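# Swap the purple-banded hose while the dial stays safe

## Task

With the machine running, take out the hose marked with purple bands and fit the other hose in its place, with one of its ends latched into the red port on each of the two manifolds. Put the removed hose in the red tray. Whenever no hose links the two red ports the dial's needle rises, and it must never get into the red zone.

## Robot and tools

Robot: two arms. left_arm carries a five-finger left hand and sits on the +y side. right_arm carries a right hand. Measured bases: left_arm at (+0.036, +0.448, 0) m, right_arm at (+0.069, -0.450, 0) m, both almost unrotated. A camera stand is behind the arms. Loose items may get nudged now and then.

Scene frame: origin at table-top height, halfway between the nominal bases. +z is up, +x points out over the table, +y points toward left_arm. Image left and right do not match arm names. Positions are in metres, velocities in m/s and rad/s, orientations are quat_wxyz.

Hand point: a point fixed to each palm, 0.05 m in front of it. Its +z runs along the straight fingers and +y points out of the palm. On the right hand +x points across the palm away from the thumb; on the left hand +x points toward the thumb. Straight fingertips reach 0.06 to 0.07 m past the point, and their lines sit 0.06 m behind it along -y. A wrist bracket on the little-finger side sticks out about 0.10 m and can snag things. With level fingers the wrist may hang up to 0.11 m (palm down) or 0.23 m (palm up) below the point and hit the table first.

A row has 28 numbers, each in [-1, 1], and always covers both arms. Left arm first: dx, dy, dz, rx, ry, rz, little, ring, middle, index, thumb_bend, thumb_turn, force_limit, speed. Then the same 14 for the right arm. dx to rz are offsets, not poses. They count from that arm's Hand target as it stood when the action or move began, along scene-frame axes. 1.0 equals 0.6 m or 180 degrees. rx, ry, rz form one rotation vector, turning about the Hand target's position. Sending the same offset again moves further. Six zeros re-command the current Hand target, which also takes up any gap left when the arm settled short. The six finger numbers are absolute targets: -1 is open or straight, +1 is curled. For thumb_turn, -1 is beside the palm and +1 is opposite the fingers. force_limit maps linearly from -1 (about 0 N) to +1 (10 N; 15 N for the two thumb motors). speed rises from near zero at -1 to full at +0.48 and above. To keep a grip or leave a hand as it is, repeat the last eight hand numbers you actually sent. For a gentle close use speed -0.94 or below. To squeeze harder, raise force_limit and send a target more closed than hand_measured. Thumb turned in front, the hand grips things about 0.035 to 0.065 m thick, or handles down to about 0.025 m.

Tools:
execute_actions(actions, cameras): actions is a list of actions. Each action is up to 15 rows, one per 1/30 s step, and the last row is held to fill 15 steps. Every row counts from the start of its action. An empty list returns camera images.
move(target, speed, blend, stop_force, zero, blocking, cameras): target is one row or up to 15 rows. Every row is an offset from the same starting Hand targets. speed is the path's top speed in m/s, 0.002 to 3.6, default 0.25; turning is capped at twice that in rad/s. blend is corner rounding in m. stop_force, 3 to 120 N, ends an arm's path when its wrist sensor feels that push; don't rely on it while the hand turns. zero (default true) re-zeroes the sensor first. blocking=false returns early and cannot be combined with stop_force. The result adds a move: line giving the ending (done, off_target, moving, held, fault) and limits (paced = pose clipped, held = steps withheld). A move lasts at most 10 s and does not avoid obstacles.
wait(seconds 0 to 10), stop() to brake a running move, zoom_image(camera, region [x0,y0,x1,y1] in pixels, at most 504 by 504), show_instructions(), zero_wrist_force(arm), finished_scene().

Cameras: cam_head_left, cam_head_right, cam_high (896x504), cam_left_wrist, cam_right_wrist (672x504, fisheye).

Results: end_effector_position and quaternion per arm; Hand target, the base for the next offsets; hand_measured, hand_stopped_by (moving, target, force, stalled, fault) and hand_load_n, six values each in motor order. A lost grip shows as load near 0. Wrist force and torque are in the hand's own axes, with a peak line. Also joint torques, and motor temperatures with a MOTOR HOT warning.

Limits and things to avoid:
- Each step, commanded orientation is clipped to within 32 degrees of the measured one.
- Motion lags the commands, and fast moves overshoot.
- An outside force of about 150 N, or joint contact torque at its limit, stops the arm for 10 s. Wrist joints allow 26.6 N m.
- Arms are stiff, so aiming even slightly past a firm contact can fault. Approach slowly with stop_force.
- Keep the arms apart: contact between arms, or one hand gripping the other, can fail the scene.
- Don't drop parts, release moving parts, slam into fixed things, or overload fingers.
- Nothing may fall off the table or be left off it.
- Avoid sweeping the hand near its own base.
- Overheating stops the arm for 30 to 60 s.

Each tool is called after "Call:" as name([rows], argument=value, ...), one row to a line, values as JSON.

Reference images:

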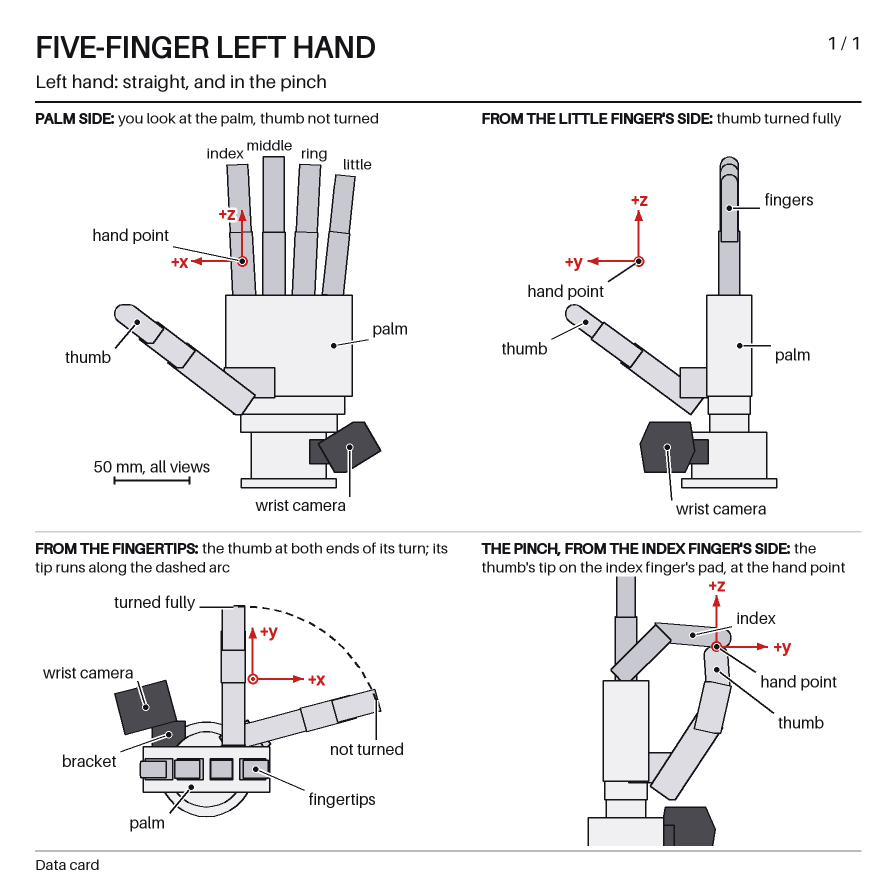

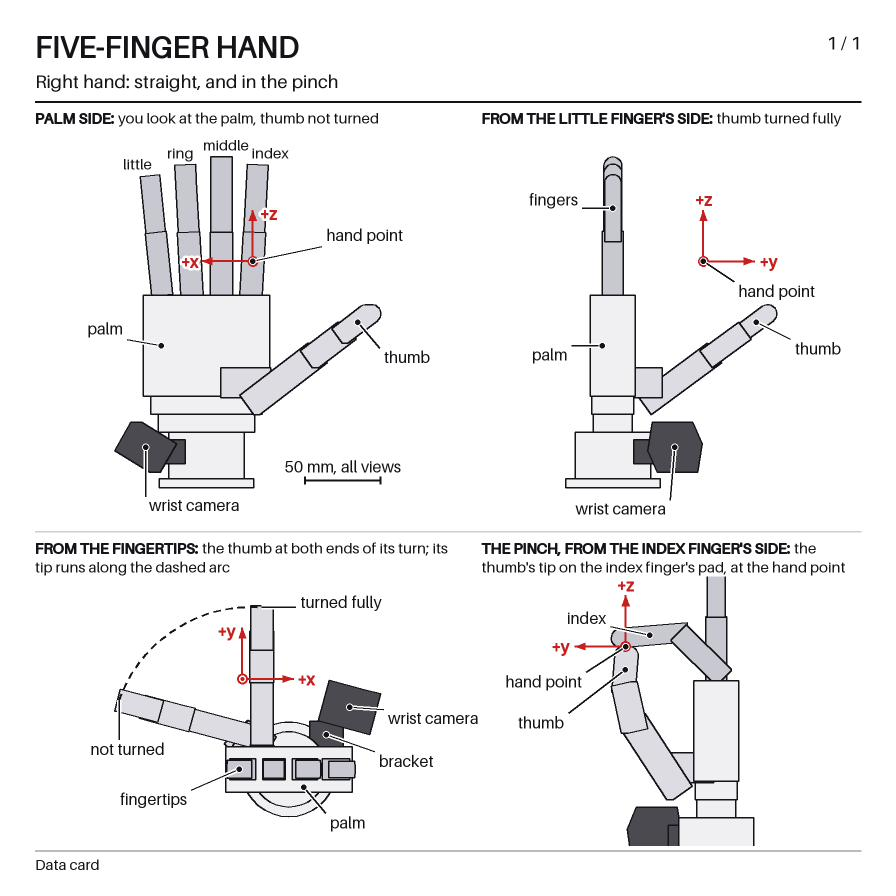

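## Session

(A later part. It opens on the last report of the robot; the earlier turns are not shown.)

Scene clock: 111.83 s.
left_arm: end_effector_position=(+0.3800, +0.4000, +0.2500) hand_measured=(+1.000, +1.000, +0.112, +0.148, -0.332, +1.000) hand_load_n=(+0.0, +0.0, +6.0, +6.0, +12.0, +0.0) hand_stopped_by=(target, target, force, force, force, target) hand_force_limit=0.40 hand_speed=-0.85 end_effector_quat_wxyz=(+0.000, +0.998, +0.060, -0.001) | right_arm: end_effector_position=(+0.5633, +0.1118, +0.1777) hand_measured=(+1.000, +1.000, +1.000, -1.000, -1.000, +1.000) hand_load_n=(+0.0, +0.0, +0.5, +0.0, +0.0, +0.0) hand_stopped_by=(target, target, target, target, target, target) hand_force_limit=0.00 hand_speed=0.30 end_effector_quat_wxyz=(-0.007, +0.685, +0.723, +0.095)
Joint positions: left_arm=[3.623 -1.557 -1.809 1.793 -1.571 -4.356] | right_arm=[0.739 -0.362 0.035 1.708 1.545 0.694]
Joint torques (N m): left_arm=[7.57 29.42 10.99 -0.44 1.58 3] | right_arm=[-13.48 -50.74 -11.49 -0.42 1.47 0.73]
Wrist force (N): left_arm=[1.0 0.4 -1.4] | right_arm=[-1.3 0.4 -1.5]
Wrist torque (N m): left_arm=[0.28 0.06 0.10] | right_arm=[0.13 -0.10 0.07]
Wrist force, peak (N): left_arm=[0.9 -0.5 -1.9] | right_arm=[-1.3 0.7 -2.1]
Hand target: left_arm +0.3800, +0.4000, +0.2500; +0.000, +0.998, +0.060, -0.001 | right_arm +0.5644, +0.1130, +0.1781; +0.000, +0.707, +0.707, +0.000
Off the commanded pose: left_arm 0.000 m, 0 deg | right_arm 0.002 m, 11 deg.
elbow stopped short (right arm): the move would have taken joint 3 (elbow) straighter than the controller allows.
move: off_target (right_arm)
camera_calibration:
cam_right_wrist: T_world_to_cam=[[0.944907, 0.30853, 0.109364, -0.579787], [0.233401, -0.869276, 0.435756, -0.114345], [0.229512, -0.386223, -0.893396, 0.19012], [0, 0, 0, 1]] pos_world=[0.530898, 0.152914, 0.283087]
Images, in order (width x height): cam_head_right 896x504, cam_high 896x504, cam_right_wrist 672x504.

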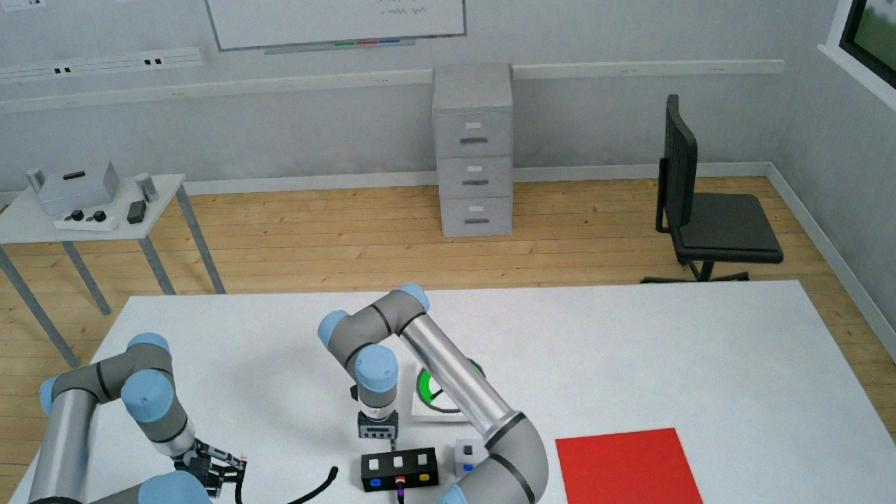

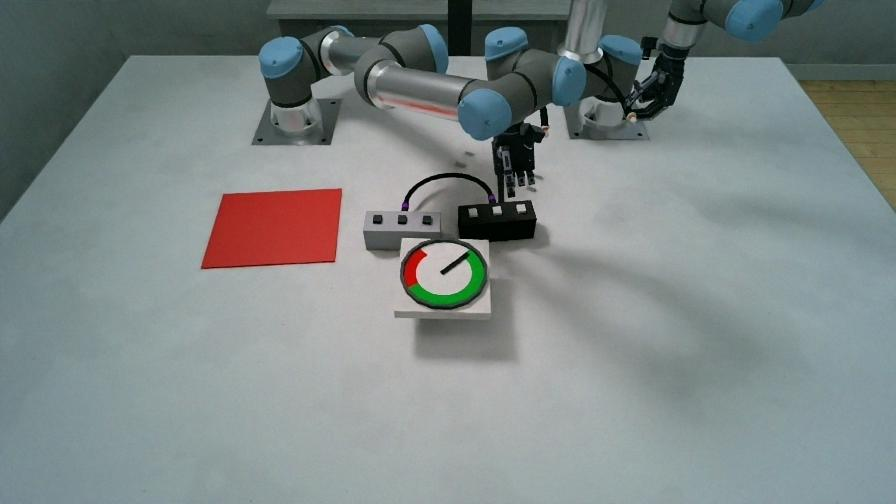

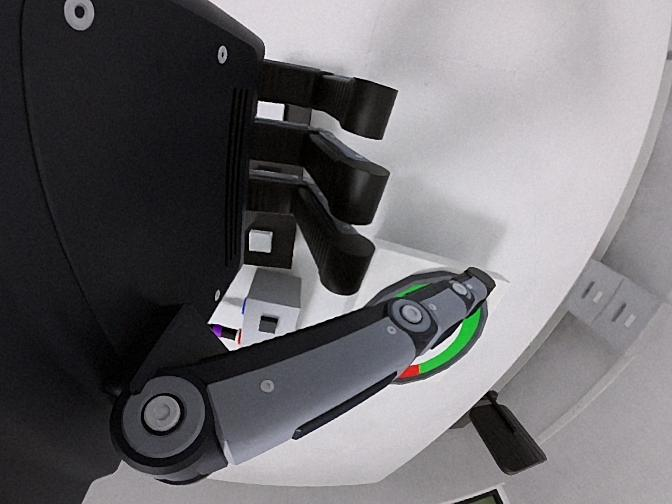

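Call:
move(target=[0,0,0,0,0,0,1,1,0.55,0.55,0.3,1,0.4,-0.85,0,-0.0383,-0.0218,0.111,0,0,1,1,1,-1,-1,1,0,0.3], speed=0.25, cameras=["cam_high","cam_head_right"])

Call:
zoom_image(camera="cam_head_right", region=[320, 380, 480, 500])

Call:
zoom_image(camera="cam_high", region=[440, 120, 600, 240])

Scene clock: 114.17 s.
left_arm: end_effector_position=(+0.3800, +0.4000, +0.2500) hand_measured=(+1.000, +1.000, +0.112, +0.148, -0.332, +1.000) hand_load_n=(+0.0, +0.0, +6.0, +5.5, +12.0, +0.5) hand_stopped_by=(target, target, force, force, force, target) hand_force_limit=0.40 hand_speed=-0.85 end_effector_quat_wxyz=(+0.000, +0.998, +0.060, -0.001) | right_arm: end_effector_position=(+0.5643, +0.0900, +0.1650) hand_measured=(+1.000, +1.000, +1.000, -1.000, -1.000, +1.000) hand_load_n=(+0.0, +0.5, +0.0, +0.0, +0.0, +0.5) hand_stopped_by=(target, target, target, target, target, target) hand_force_limit=0.00 hand_speed=0.30 end_effector_quat_wxyz=(-0.122, +0.696, +0.697, +0.123)
Joint positions: left_arm=[3.623 -1.557 -1.809 1.793 -1.571 -4.356] | right_arm=[0.625 -0.634 0.59 1.403 1.292 0.662]
Joint torques (N m): left_arm=[6.98 27.91 13.3 -1.11 1.56 2.98] | right_arm=[5.53 -58.43 -12.01 -0.11 -1.91 0.51]
Wrist force (N): left_arm=[0.9 0.7 -1.2] | right_arm=[-1.2 0.6 -1.0]
Wrist torque (N m): left_arm=[0.30 0.09 0.08] | right_arm=[0.19 -0.10 0.02]
Wrist force, peak (N): left_arm=[0.9 0.5 -1.6] | right_arm=[-2.1 1.2 -1.2]
Hand target: left_arm +0.3800, +0.4000, +0.2500; +0.000, +0.998, +0.060, -0.001 | right_arm +0.5644, +0.0900, +0.1650; -0.122, +0.696, +0.697, +0.123
Off the commanded pose: left_arm 0.000 m, 0 deg | right_arm 0.000 m, 0 deg.
move: done
Images, in order (width x height): cam_head_right 896x504, cam_high 896x504.

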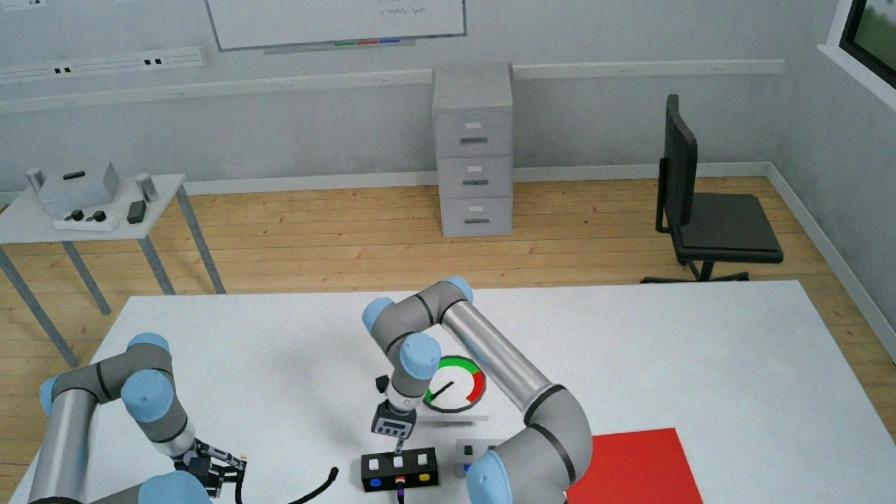

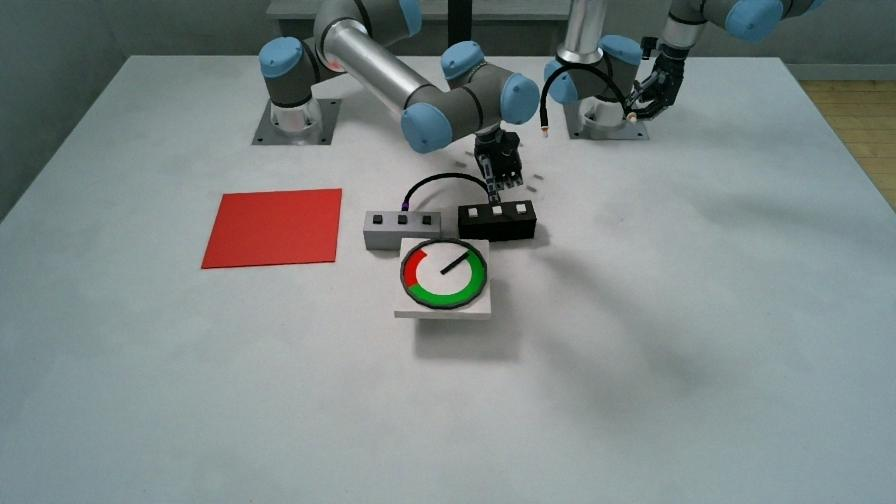

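Scaled by 3.150 from the camera's 896x504 image, which has a finer 1280x720 frame.

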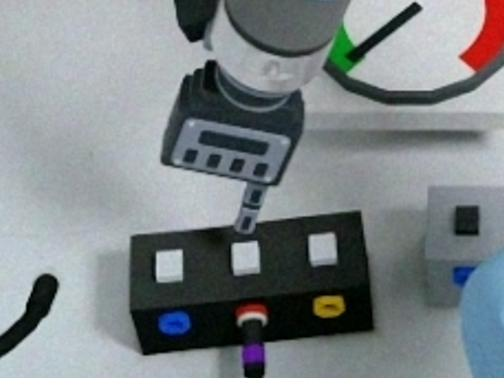

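Scaled by 3.150 from the camera's 896x504 image, which has a finer 1280x720 frame.

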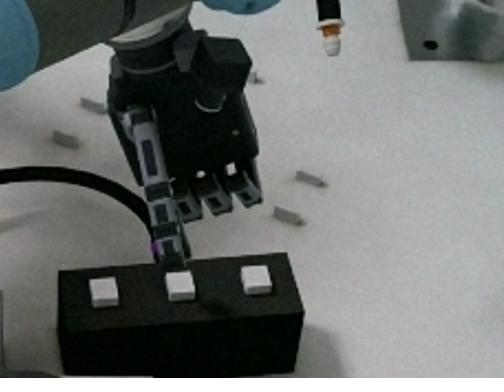

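Call:
move(target=[0,0,0,0,0,0,1,1,0.55,0.55,0.3,1,0.4,-0.85,0,0,-0.0717,0,0,0,1,1,1,-1,-1,1,0,0.3], speed=0.04, stop_force=25, cameras=["cam_high","cam_head_right"])

Call:
zoom_image(camera="cam_head_right", region=[320, 380, 480, 500])

Scene clock: 116.47 s.
left_arm: end_effector_position=(+0.3800, +0.4000, +0.2500) hand_measured=(+1.000, +1.000, +0.112, +0.148, -0.332, +1.000) hand_load_n=(+0.5, +0.0, +6.0, +6.0, +12.0, +0.0) hand_stopped_by=(target, target, force, force, force, target) hand_force_limit=0.40 hand_speed=-0.85 end_effector_quat_wxyz=(+0.000, +0.998, +0.060, -0.001) | right_arm: end_effector_position=(+0.5644, +0.0900, +0.1348) hand_measured=(+1.000, +1.000, +1.000, -1.000, -1.000, +1.000) hand_load_n=(+0.0, +0.0, +0.0, -1.0, -0.5, +0.0) hand_stopped_by=(target, target, target, target, target, target) hand_force_limit=0.00 hand_speed=0.30 end_effector_quat_wxyz=(-0.122, +0.696, +0.697, +0.123)
Joint positions: left_arm=[3.623 -1.557 -1.809 1.793 -1.571 -4.356] | right_arm=[0.625 -0.635 0.669 1.325 1.292 0.662]
Joint torques (N m): left_arm=[6.71 26.58 15.44 -1.71 1.24 3.11] | right_arm=[7.4 -45.82 -3.1 -2.28 -0.05 -1.25]
Wrist force (N): left_arm=[0.9 0.6 -1.4] | right_arm=[4.5 1.5 -23.2]
Wrist torque (N m): left_arm=[0.31 0.07 0.09] | right_arm=[1.52 0.00 0.34]
Wrist force, peak (N): left_arm=[1.1 0.4 -1.7] | right_arm=[12.3 2.3 -53.9]
Hand target: left_arm +0.3800, +0.4000, +0.2500; +0.000, +0.998, +0.060, -0.001 | right_arm +0.5644, +0.0900, +0.1349; -0.122, +0.696, +0.697, +0.123 (not the last commanded pose)
Off the commanded pose: left_arm 0.000 m, 0 deg | right_arm 0.013 m, 0 deg.
move: contact (right_arm)
Images, in order (width x height): cam_head_right 896x504, cam_high 896x504.

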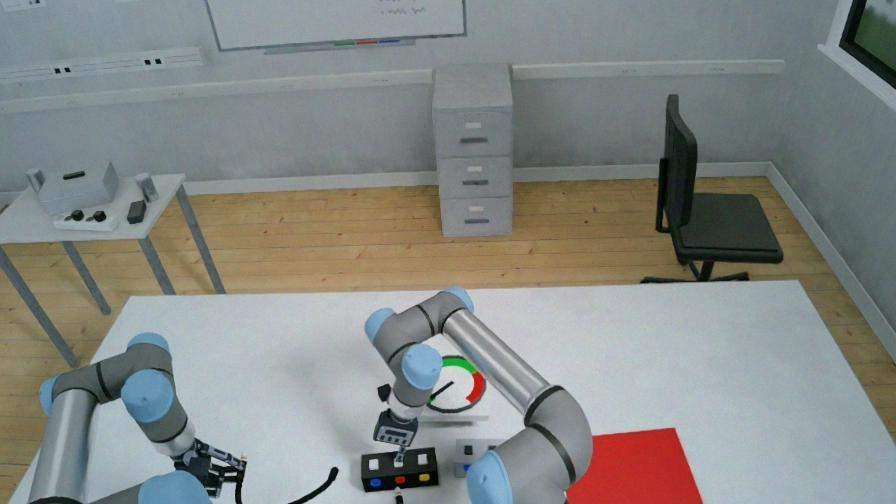

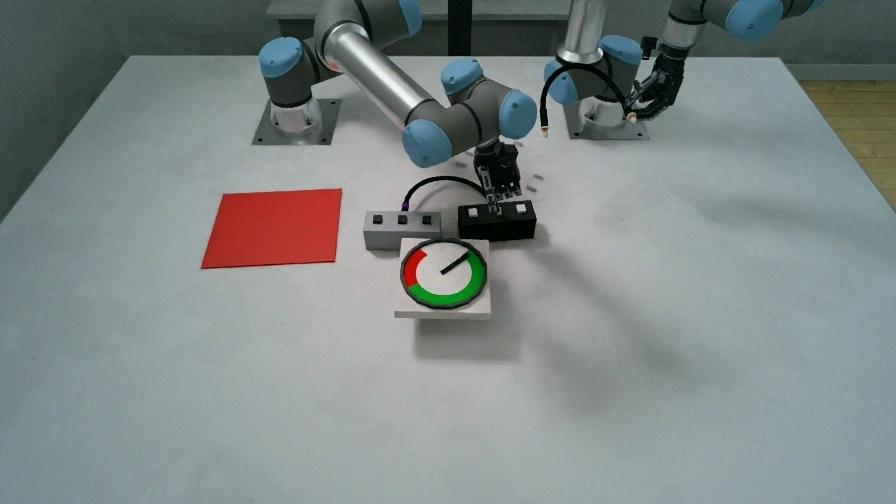

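Scaled by 3.150 from the camera's 896x504 image, which has a finer 1280x720 frame.

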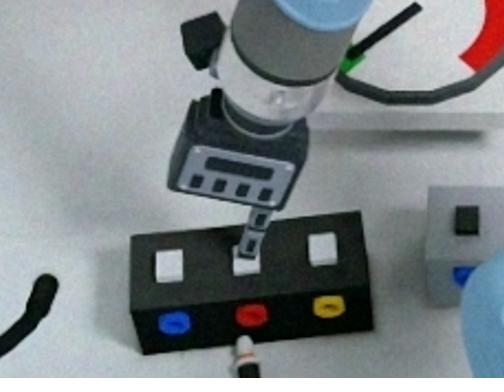

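Call:
move([
  [0,0,0,0,0,0,1,1,0.55,0.55,0.3,1,0.4,-0.85,0,0,0.05,0,0,0,1,1,1,-1,-1,1,0,0.3],
  [0,0,0,0,0,0,1,1,0.55,0.55,0.3,1,0.4,-0.85,0.046,-0.36,0.05,0,0,0,1,1,1,-1,-1,1,0,0.3],
  [0,0,0,0,0,0,1,1,0.55,0.55,0.3,1,0.4,-0.85,0.046,-0.36,0.0175,0,0,0,1,1,1,-1,-1,1,0,0.3],
], speed=[0.3,0.4,0.2], blend=0.015)

Call:
move(target=[0,0,0,0,0,0,1,1,0.55,0.55,0.3,1,0.4,-0.85,0,0,-0.033,0,0,0,1,1,1,-1,-1,1,0,0.3], speed=0.025, stop_force=21, cameras=["cam_high","cam_head_right"])

Call:
zoom_image(camera="cam_head_right", region=[340, 380, 560, 504])

Scene clock: 118.50 s.
left_arm: end_effector_position=(+0.3800, +0.4000, +0.2500) hand_measured=(+1.000, +1.000, +0.112, +0.148, -0.332, +1.000) hand_load_n=(+0.0, +0.0, +6.0, +5.5, +12.0, +0.5) hand_stopped_by=(target, target, force, force, force, target) hand_force_limit=0.40 hand_speed=-0.85 end_effector_quat_wxyz=(+0.000, +0.998, +0.060, -0.001) | right_arm: end_effector_position=(+0.5919, -0.1259, +0.1454) hand_measured=(+1.000, +1.000, +1.000, -1.000, -1.000, +1.000) hand_load_n=(+0.0, +0.0, +0.0, +0.0, +0.0, +0.0) hand_stopped_by=(target, target, target, target, target, target) hand_force_limit=0.00 hand_speed=0.30 end_effector_quat_wxyz=(-0.122, +0.696, +0.697, +0.123)
Joint positions: left_arm=[3.623 -1.557 -1.809 1.793 -1.571 -4.356] | right_arm=[0.266 -0.969 1.258 1.183 1.236 0.289]
Joint torques (N m): left_arm=[7.58 25.48 17.55 -2.27 0.85 3.16] | right_arm=[-14.29 -47.44 -14.59 1.24 0.96 -1.75]
Wrist force (N): left_arm=[0.7 0.3 -1.2] | right_arm=[-1.2 1.0 -1.2]
Wrist torque (N m): left_arm=[0.24 0.11 0.08] | right_arm=[0.27 -0.08 -0.05]
Wrist force, peak (N): left_arm=[0.9 0.7 -1.7] | right_arm=[4.5 1.6 -23.7]
Hand target: left_arm +0.3800, +0.4000, +0.2500; +0.000, +0.998, +0.060, -0.001 | right_arm +0.5920, -0.1260, +0.1454; -0.122, +0.696, +0.697, +0.123
Off the commanded pose: left_arm 0.000 m, 0 deg | right_arm 0.000 m, 0 deg.
move: done; blend cut to 0.0098 m at target 2

Scene clock: 120.00 s.
left_arm: end_effector_position=(+0.3800, +0.4000, +0.2500) hand_measured=(+1.000, +1.000, +0.112, +0.148, -0.332, +1.000) hand_load_n=(+0.0, +0.0, +6.0, +5.5, +12.0, +0.0) hand_stopped_by=(target, target, force, force, force, target) hand_force_limit=0.40 hand_speed=-0.85 end_effector_quat_wxyz=(+0.000, +0.998, +0.060, -0.001) | right_arm: end_effector_position=(+0.5920, -0.1260, +0.1345) hand_measured=(+1.000, +1.000, +1.000, -1.000, -1.000, +1.000) hand_load_n=(+0.0, +0.0, +0.0, -0.5, +0.0, +0.0) hand_stopped_by=(target, target, target, target, target, target) hand_force_limit=0.00 hand_speed=0.30 end_effector_quat_wxyz=(-0.122, +0.696, +0.697, +0.123)
Joint positions: left_arm=[3.623 -1.557 -1.809 1.793 -1.571 -4.356] | right_arm=[0.266 -0.961 1.274 1.159 1.236 0.289]
Joint torques (N m): left_arm=[6.37 25.34 18.46 -2.69 0.7 2.9] | right_arm=[-4.63 -42.26 -13.62 1.07 0.96 -1.38]
Wrist force (N): left_arm=[0.8 0.0 -0.8] | right_arm=[4.2 1.3 -20.7]
Wrist torque (N m): left_arm=[0.19 0.10 0.10] | right_arm=[1.43 0.10 0.28]
Wrist force, peak (N): left_arm=[0.8 0.7 -1.7] | right_arm=[8.9 1.8 -38.0]
Hand target: left_arm +0.3800, +0.4000, +0.2500; +0.000, +0.998, +0.060, -0.001 | right_arm +0.5920, -0.1260, +0.1345; -0.122, +0.696, +0.697, +0.123 (not the last commanded pose)
Off the commanded pose: left_arm 0.000 m, 0 deg | right_arm 0.009 m, 0 deg.
move: contact (right_arm)
Images, in order (width x height): cam_head_right 896x504, cam_high 896x504.

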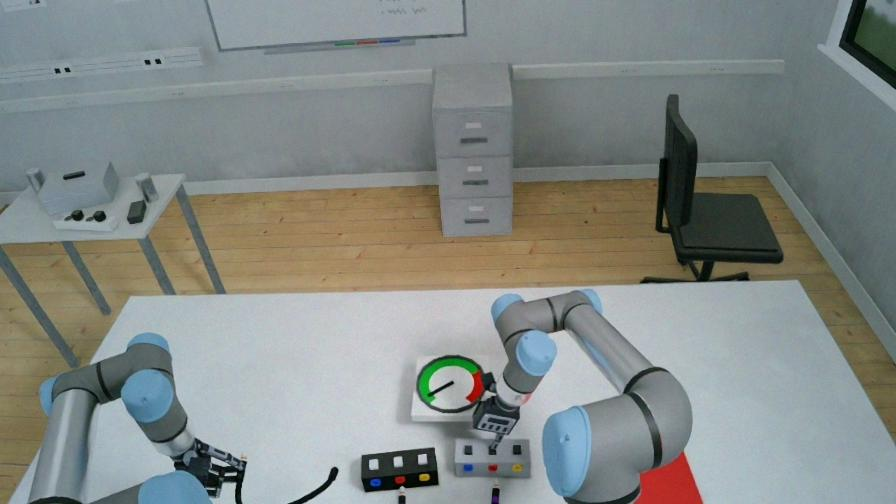

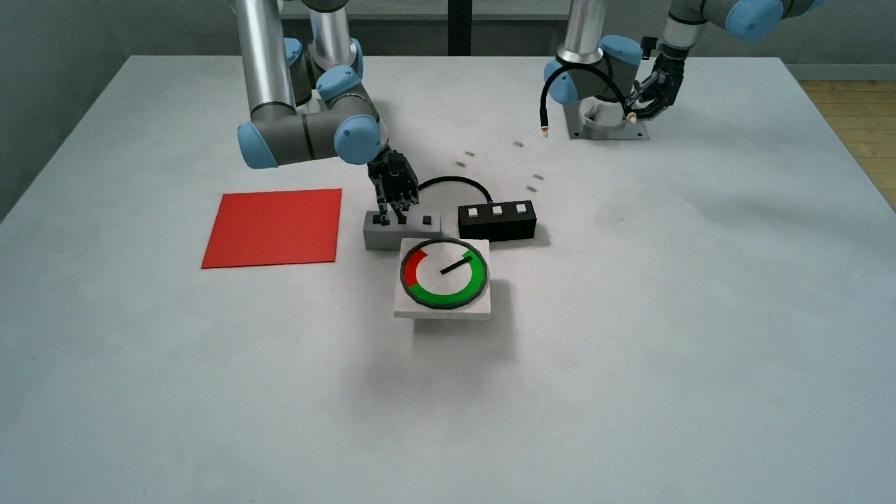

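Scaled by 2.291 from the camera's 896x504 image, which has a finer 1280x720 frame.

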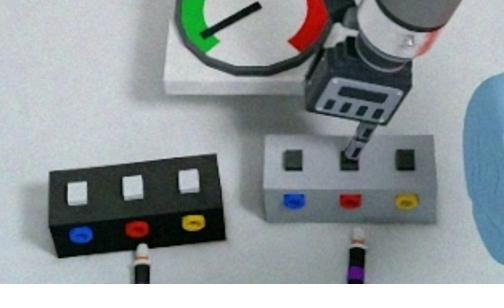

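Call:
move([
  [0,0,0,0,0,0,1,1,0.55,0.55,0.3,1,0.4,-0.85,0,0,0.06,0,0,0,1,1,1,-1,-1,1,0,0.3],
  [0,0,0,0,0,0,1,1,0.55,0.55,0.3,1,0.4,-0.85,-0.28,-0.06,0.08,-0.111,0,0,1,1,1,-1,-1,1,0,0.3],
], speed=0.4, blend=0.015, cameras=["cam_high","cam_right_wrist"])

Call:
zoom_image(camera="cam_high", region=[370, 140, 550, 240])

Scene clock: 123.10 s.
left_arm: end_effector_position=(+0.3800, +0.4000, +0.2500) hand_measured=(+1.000, +1.000, +0.112, +0.148, -0.332, +1.000) hand_load_n=(+0.0, +0.0, +6.0, +5.5, +12.0, +0.0) hand_stopped_by=(target, target, force, force, force, target) hand_force_limit=0.40 hand_speed=-0.85 end_effector_quat_wxyz=(+0.000, +0.998, +0.060, -0.001) | right_arm: end_effector_position=(+0.4241, -0.1620, +0.1825) hand_measured=(+1.000, +1.000, +1.000, -1.000, -1.000, +1.000) hand_load_n=(+0.0, +0.0, +0.0, +0.0, +0.0, +0.0) hand_stopped_by=(target, target, target, target, target, target) hand_force_limit=0.00 hand_speed=0.30 end_effector_quat_wxyz=(+0.000, +0.707, +0.707, +0.000)
Joint positions: left_arm=[3.623 -1.557 -1.809 1.793 -1.571 -4.356] | right_arm=[0.506 -1.228 1.566 1.232 1.571 0.513]
Joint torques (N m): left_arm=[7.31 23.37 21.15 -3.42 0.22 2.87] | right_arm=[12.45 -35.59 -10.04 -0.14 1.39 1.54]
Wrist force (N): left_arm=[0.9 0.5 -1.3] | right_arm=[-1.2 0.6 -1.5]
Wrist torque (N m): left_arm=[0.29 0.08 0.09] | right_arm=[0.23 -0.19 0.12]
Wrist force, peak (N): left_arm=[1.0 1.1 -1.4] | right_arm=[4.4 1.5 -20.7]
Hand target: left_arm +0.3800, +0.4000, +0.2500; +0.000, +0.998, +0.060, -0.001 | right_arm +0.4240, -0.1620, +0.1825; +0.000, +0.707, +0.707, +0.000
Off the commanded pose: left_arm 0.000 m, 0 deg | right_arm 0.000 m, 0 deg.
move: done
camera_calibration:
cam_right_wrist: T_world_to_cam=[[0.96384, 0.261575, -0.0509013, -0.350567], [0.248393, -0.812701, 0.527085, -0.335814], [0.0965048, -0.520669, -0.848287, 0.147133], [0, 0, 0, 1]] pos_world=[0.407105, -0.104609, 0.283969]
Images, in order (width x height): cam_high 896x504, cam_right_wrist 672x504.

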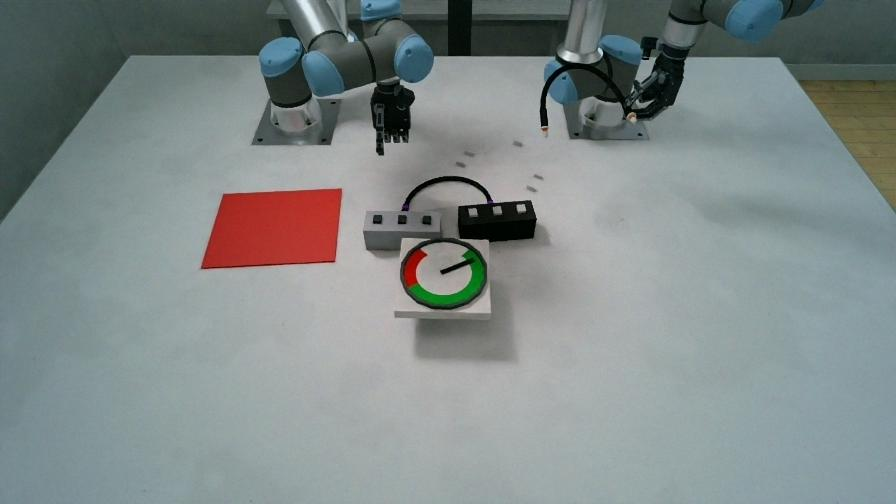

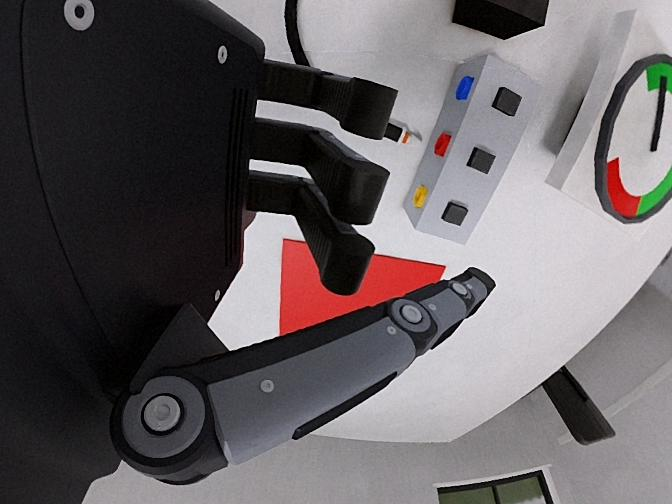

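Scaled by 2.800 from the camera's 896x504 image, which has a finer 1280x720 frame.

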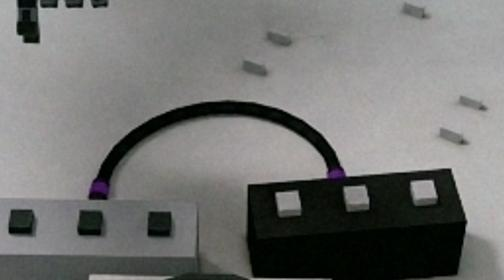

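Call:
move([
  [0,0,0,0,0,0,1,1,0.55,0.55,0.3,1,0.4,-0.85,0.0517,0.22,-0.0542,0,0,0,1,1,1,-1,-1,1,0,0.3],
  [0,0,0,0,0,0,1,1,0.55,0.55,0.3,1,0.4,-0.85,0.0517,0.22,-0.1858,0,0,0,1,1,1,-1,-1,1,0,0.3],
  [0,0,0,0,0,0,1,1,0.55,0.55,0.3,1,0.4,-0.85,0.0517,-0.0633,-0.1858,0,0,0,1,1,1,-1,-1,1,0,0.3],
], speed=[0.35,0.15,0.15], blend=[0.01,0,0], cameras=["cam_high","cam_head_right","cam_left_wrist"])

Scene clock: 128.50 s.
left_arm: end_effector_position=(+0.3800, +0.4000, +0.2500) hand_measured=(+1.000, +1.000, +0.112, +0.148, -0.332, +1.000) hand_load_n=(+0.0, +0.0, +6.0, +5.5, +12.0, +0.5) hand_stopped_by=(target, target, force, force, force, target) hand_force_limit=0.40 hand_speed=-0.85 end_effector_quat_wxyz=(+0.000, +0.998, +0.060, -0.001) | right_arm: end_effector_position=(+0.4550, -0.1999, +0.0711) hand_measured=(+1.000, +1.000, +1.000, -1.000, -1.000, +1.000) hand_load_n=(+0.0, +0.0, +0.0, +0.0, +0.0, +0.0) hand_stopped_by=(target, target, target, target, target, target) hand_force_limit=0.00 hand_speed=0.30 end_effector_quat_wxyz=(+0.000, +0.707, +0.707, +0.001)
Joint positions: left_arm=[3.623 -1.557 -1.809 1.793 -1.571 -4.356] | right_arm=[0.391 -1.118 1.723 0.964 1.571 0.397]
Joint torques (N m): left_arm=[5.45 20.4 20.96 -4.39 -0.29 3.14] | right_arm=[-4.79 -25.91 -7.66 5.36 0.19 -1.25]
Wrist force (N): left_arm=[0.9 0.4 -1.3] | right_arm=[-0.9 0.7 -1.2]
Wrist torque (N m): left_arm=[0.27 0.08 0.09] | right_arm=[0.20 -0.23 -0.08]
Wrist force, peak (N): left_arm=[1.2 0.0 -1.6] | right_arm=[-3.3 0.1 -2.0]
Hand target: left_arm +0.3800, +0.4000, +0.2500; +0.000, +0.998, +0.060, -0.001 | right_arm +0.4550, -0.1999, +0.0710; +0.000, +0.707, +0.707, +0.000
Off the commanded pose: left_arm 0.000 m, 0 deg | right_arm 0.000 m, 0 deg.
move: done
camera_calibration:
cam_left_wrist: T_world_to_cam=[[0.144189, 0.989275, -0.0233254, -0.438143], [0.84675, -0.11115, 0.520249, -0.405584], [0.512077, -0.0947653, -0.853696, 0.174829], [0, 0, 0, 1]] pos_world=[0.317078, 0.404931, 0.350036]
Images, in order (width x height): cam_head_right 896x504, cam_high 896x504, cam_left_wrist 672x504.

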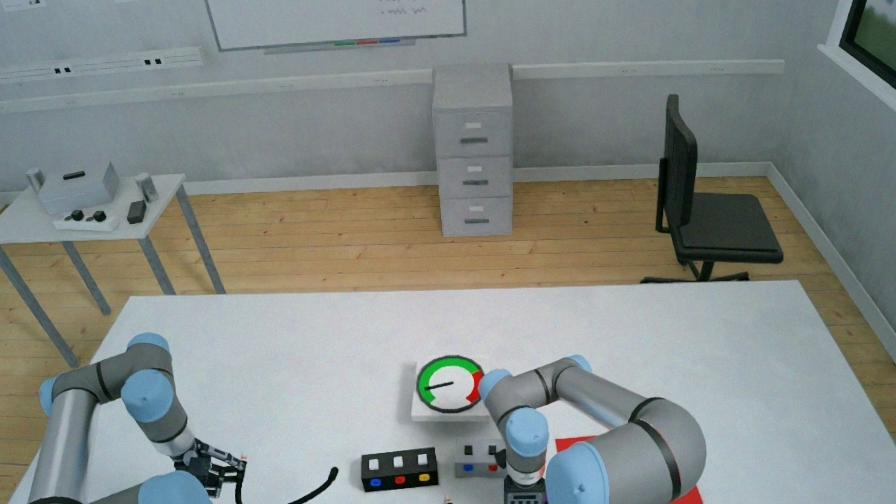

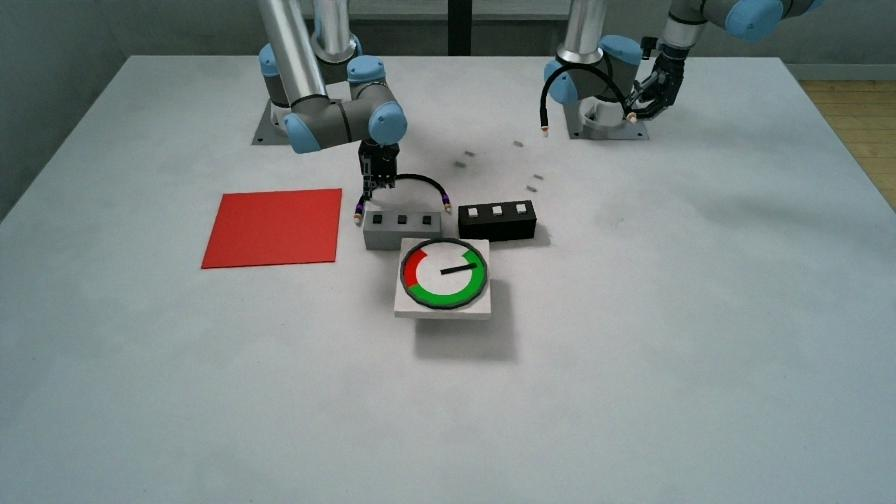

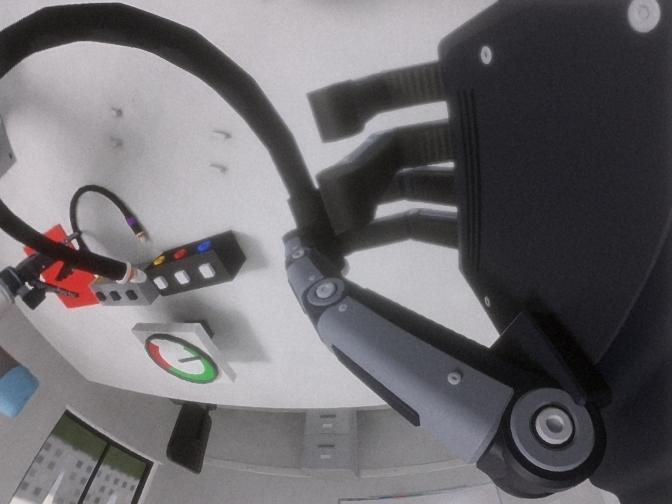

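Call:
move([
  [0,0,0,0,0,0,1,1,0.55,0.55,0.3,1,0.4,-0.85,0,-0.0833,0,0,0,0,1,1,1,-1,-1,1,0,0.3],
  [0.0617,-0.501,-0.2167,0,0,0,1,1,0.55,0.55,0.3,1,0.4,-0.85,0,-0.5083,0.0067,0,0,0,1,1,1,-1,-1,1,0,0.3],
  [0.0617,-0.501,-0.2167,0,0,0,1,1,0.55,0.55,0.3,1,0.4,-0.85,0,-0.50,0.19,0,0,0.25,1,1,1,-1,-1,1,0,0.3],
], speed=[0.13,0.14,0.35], blend=[0.01,0,0], cameras=["cam_high","cam_head_right","cam_left_wrist"])

Scene clock: 134.27 s.
left_arm: end_effector_position=(+0.4170, +0.0994, +0.1199) hand_measured=(+1.000, +1.000, +0.112, +0.148, -0.332, +1.000) hand_load_n=(+0.0, +0.5, +6.0, +5.5, +12.0, +0.0) hand_stopped_by=(target, target, force, force, force, target) hand_force_limit=0.40 hand_speed=-0.85 end_effector_quat_wxyz=(+0.000, +0.998, +0.060, -0.001) | right_arm: end_effector_position=(+0.4550, -0.5000, +0.1851) hand_measured=(+1.000, +1.000, +1.000, -1.000, -1.000, +1.000) hand_load_n=(+0.0, +0.0, +0.0, +0.0, +0.0, +0.0) hand_stopped_by=(target, target, target, target, target, target) hand_force_limit=0.00 hand_speed=0.30 end_effector_quat_wxyz=(+0.000, +0.383, +0.924, +0.001) end_effector_velocity=(+0.000, +0.001, +0.000) end_effector_angular_velocity=(-0.001, +0.001, +0.009)
Joint positions: left_arm=[2.743 -2.011 -1.598 2.037 -1.57 -5.236] | right_arm=[-0.641 -1.48 1.874 1.177 1.57 -1.419]
Joint velocities: left_arm=[within noise] | right_arm=[0.003 0.001 0 0 0.001 -0.007]
Joint torques (N m): left_arm=[-7.18 26.19 25.08 -4.63 -1.54 -2.79] | right_arm=[13.84 -6.94 -17.12 1.37 0.92 -1.58]
Wrist force (N): left_arm=[0.6 -0.4 -2.2] | right_arm=[-1.4 0.7 -1.6]
Wrist torque (N m): left_arm=[0.23 0.11 -0.13] | right_arm=[0.18 -0.12 -0.09]
Wrist force, peak (N): left_arm=[1.3 -0.1 -2.2] | right_arm=[-1.7 0.4 -2.0]
Hand target: left_arm +0.4170, +0.0994, +0.1199; +0.000, +0.998, +0.060, -0.001 | right_arm +0.4550, -0.4999, +0.1850; +0.000, +0.382, +0.924, +0.001
Off the commanded pose: left_arm 0.000 m, 0 deg | right_arm 0.000 m, 0 deg.
move: done
camera_calibration:
cam_left_wrist: T_world_to_cam=[[0.144189, 0.989275, -0.0233254, -0.149149], [0.84675, -0.11115, 0.520249, -0.402777], [0.512077, -0.0947653, -0.853696, 0.016364], [0, 0, 0, 1]] pos_world=[0.354178, 0.104331, 0.220036]
Images, in order (width x height): cam_head_right 896x504, cam_high 896x504, cam_left_wrist 672x504.

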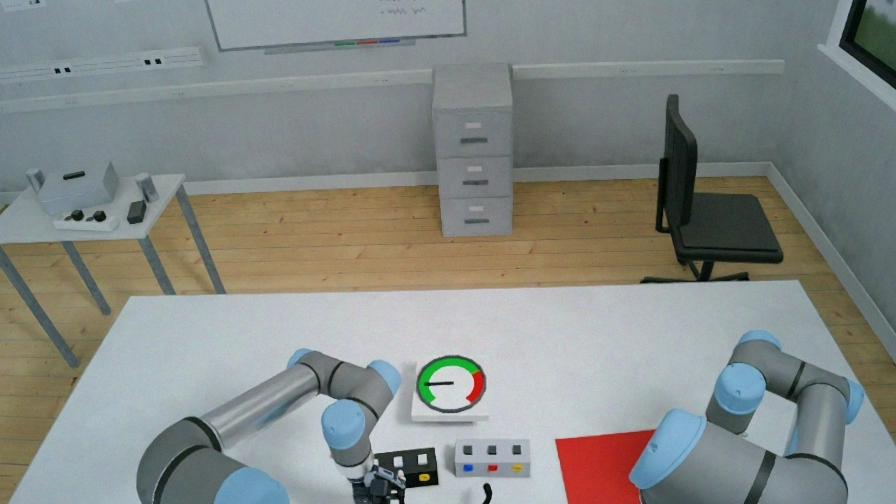

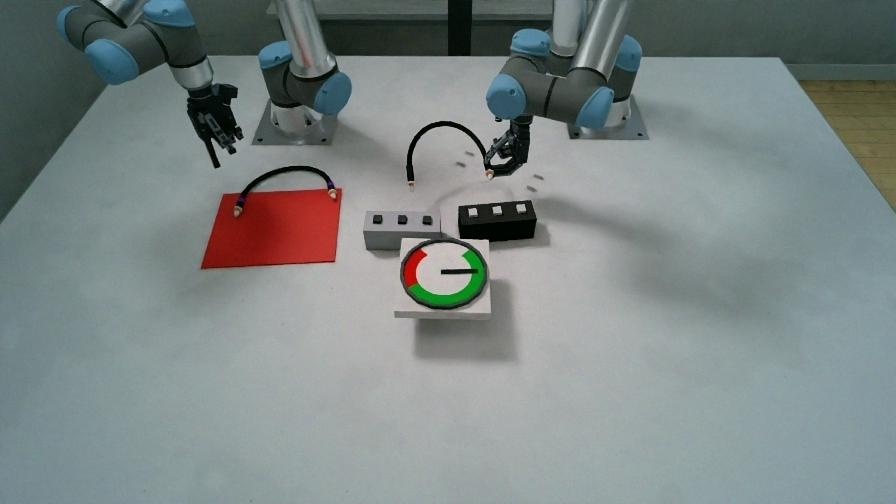

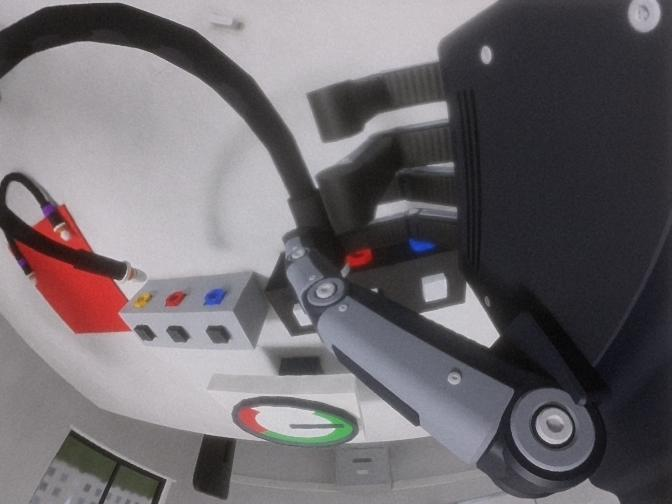

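Call:
move([
  [0,0,0,0,0,0,1,1,0.55,0.55,0.3,1,0.4,-0.85,-0.0583,0.4998,-0.0917,0,0,0.25,1,1,0,0,-1,1,0,0.3],
  [0,0,0,0,0,0,1,1,0.55,0.55,0.3,1,0.4,-0.85,-0.0583,0.5915,-0.1633,0,0,0.25,1,1,0,0,-1,1,0,0.3],
], speed=[0.4,0.2], blend=[0.01,0], cameras=["cam_high","cam_right_wrist","cam_left_wrist"])

Call:
zoom_image(camera="cam_high", region=[380, 130, 540, 250])

Scene clock: 138.37 s.
left_arm: end_effector_position=(+0.4170, +0.0994, +0.1199) hand_measured=(+1.000, +1.000, +0.112, +0.148, -0.332, +1.000) hand_load_n=(+0.0, +0.0, +6.0, +5.5, +12.0, +0.0) hand_stopped_by=(target, target, force, force, force, target) hand_force_limit=0.40 hand_speed=-0.85 end_effector_quat_wxyz=(+0.000, +0.998, +0.060, -0.001) | right_arm: end_effector_position=(+0.4200, -0.1451, +0.0871) hand_measured=(+1.000, +1.000, +0.000, +0.000, -1.000, +1.000) hand_load_n=(+0.0, +0.0, +0.0, +0.5, +0.0, +0.0) hand_stopped_by=(target, target, target, target, target, target) hand_force_limit=0.00 hand_speed=0.30 end_effector_quat_wxyz=(+0.000, +0.000, +1.000, +0.001)
Joint positions: left_arm=[2.743 -2.011 -1.598 2.037 -1.57 -5.236] | right_arm=[0.309 -1.195 1.793 0.973 1.57 -1.256]
Joint torques (N m): left_arm=[-6.97 25.78 24.28 -3.57 -0.57 -2.74] | right_arm=[10.76 -19.01 -10.75 3.25 0.47 1.2]
Wrist force (N): left_arm=[0.6 -0.3 -1.9] | right_arm=[-1.2 0.7 -1.2]
Wrist torque (N m): left_arm=[0.23 0.14 -0.14] | right_arm=[0.20 -0.17 0.09]
Wrist force, peak (N): left_arm=[0.6 -0.3 -2.3] | right_arm=[-2.6 -0.4 -1.8]
Hand target: left_arm +0.4170, +0.0994, +0.1199; +0.000, +0.998, +0.060, -0.001 | right_arm +0.4200, -0.1450, +0.0871; +0.000, +0.000, +1.000, +0.001
Off the commanded pose: left_arm 0.000 m, 0 deg | right_arm 0.000 m, 0 deg.
move: done
camera_calibration:
cam_left_wrist: T_world_to_cam=[[0.144189, 0.989275, -0.0233254, -0.149149], [0.84675, -0.11115, 0.520249, -0.402777], [0.512077, -0.0947653, -0.853696, 0.016364], [0, 0, 0, 1]] pos_world=[0.354178, 0.104331, 0.220036]
cam_right_wrist: T_world_to_cam=[[-0.261639, 0.963826, -0.0508346, 0.260716], [0.812655, 0.248405, 0.527149, -0.353896], [0.520708, 0.0966117, -0.848251, -0.0132509], [0, 0, 0, 1]] pos_world=[0.362708, -0.162095, 0.188569]
Images, in order (width x height): cam_high 896x504, cam_left_wrist 672x504, cam_right_wrist 672x504.

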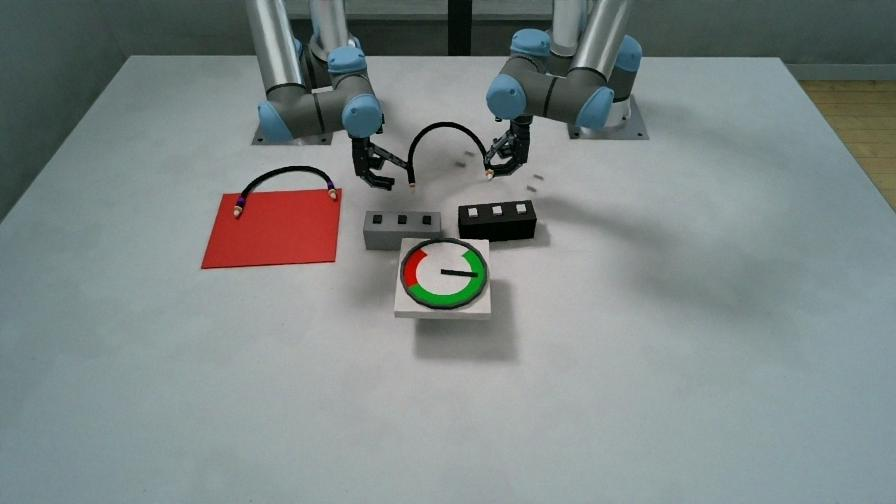

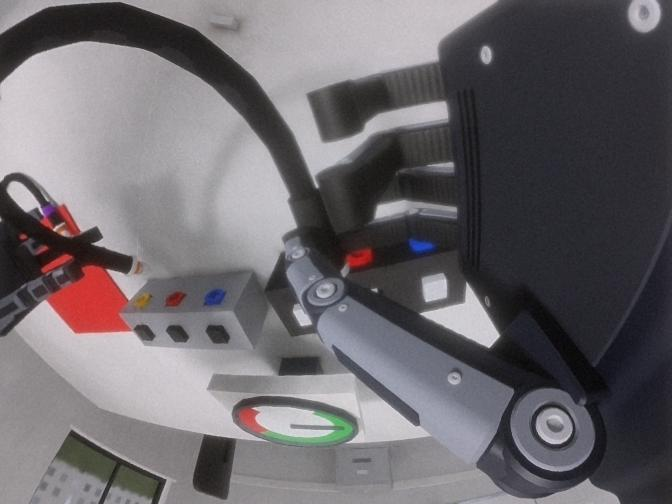

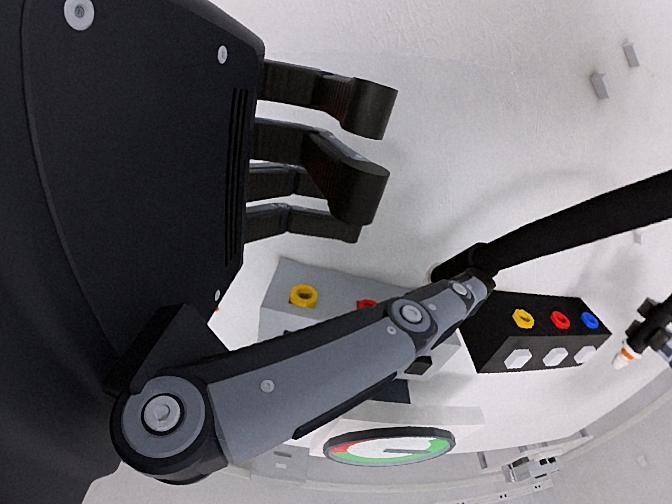

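Scaled by 3.150 from the camera's 896x504 image, which has a finer 1280x720 frame.

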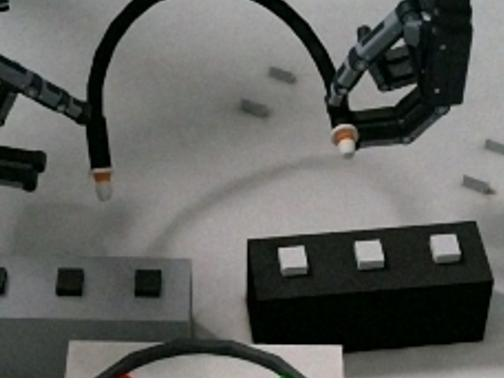

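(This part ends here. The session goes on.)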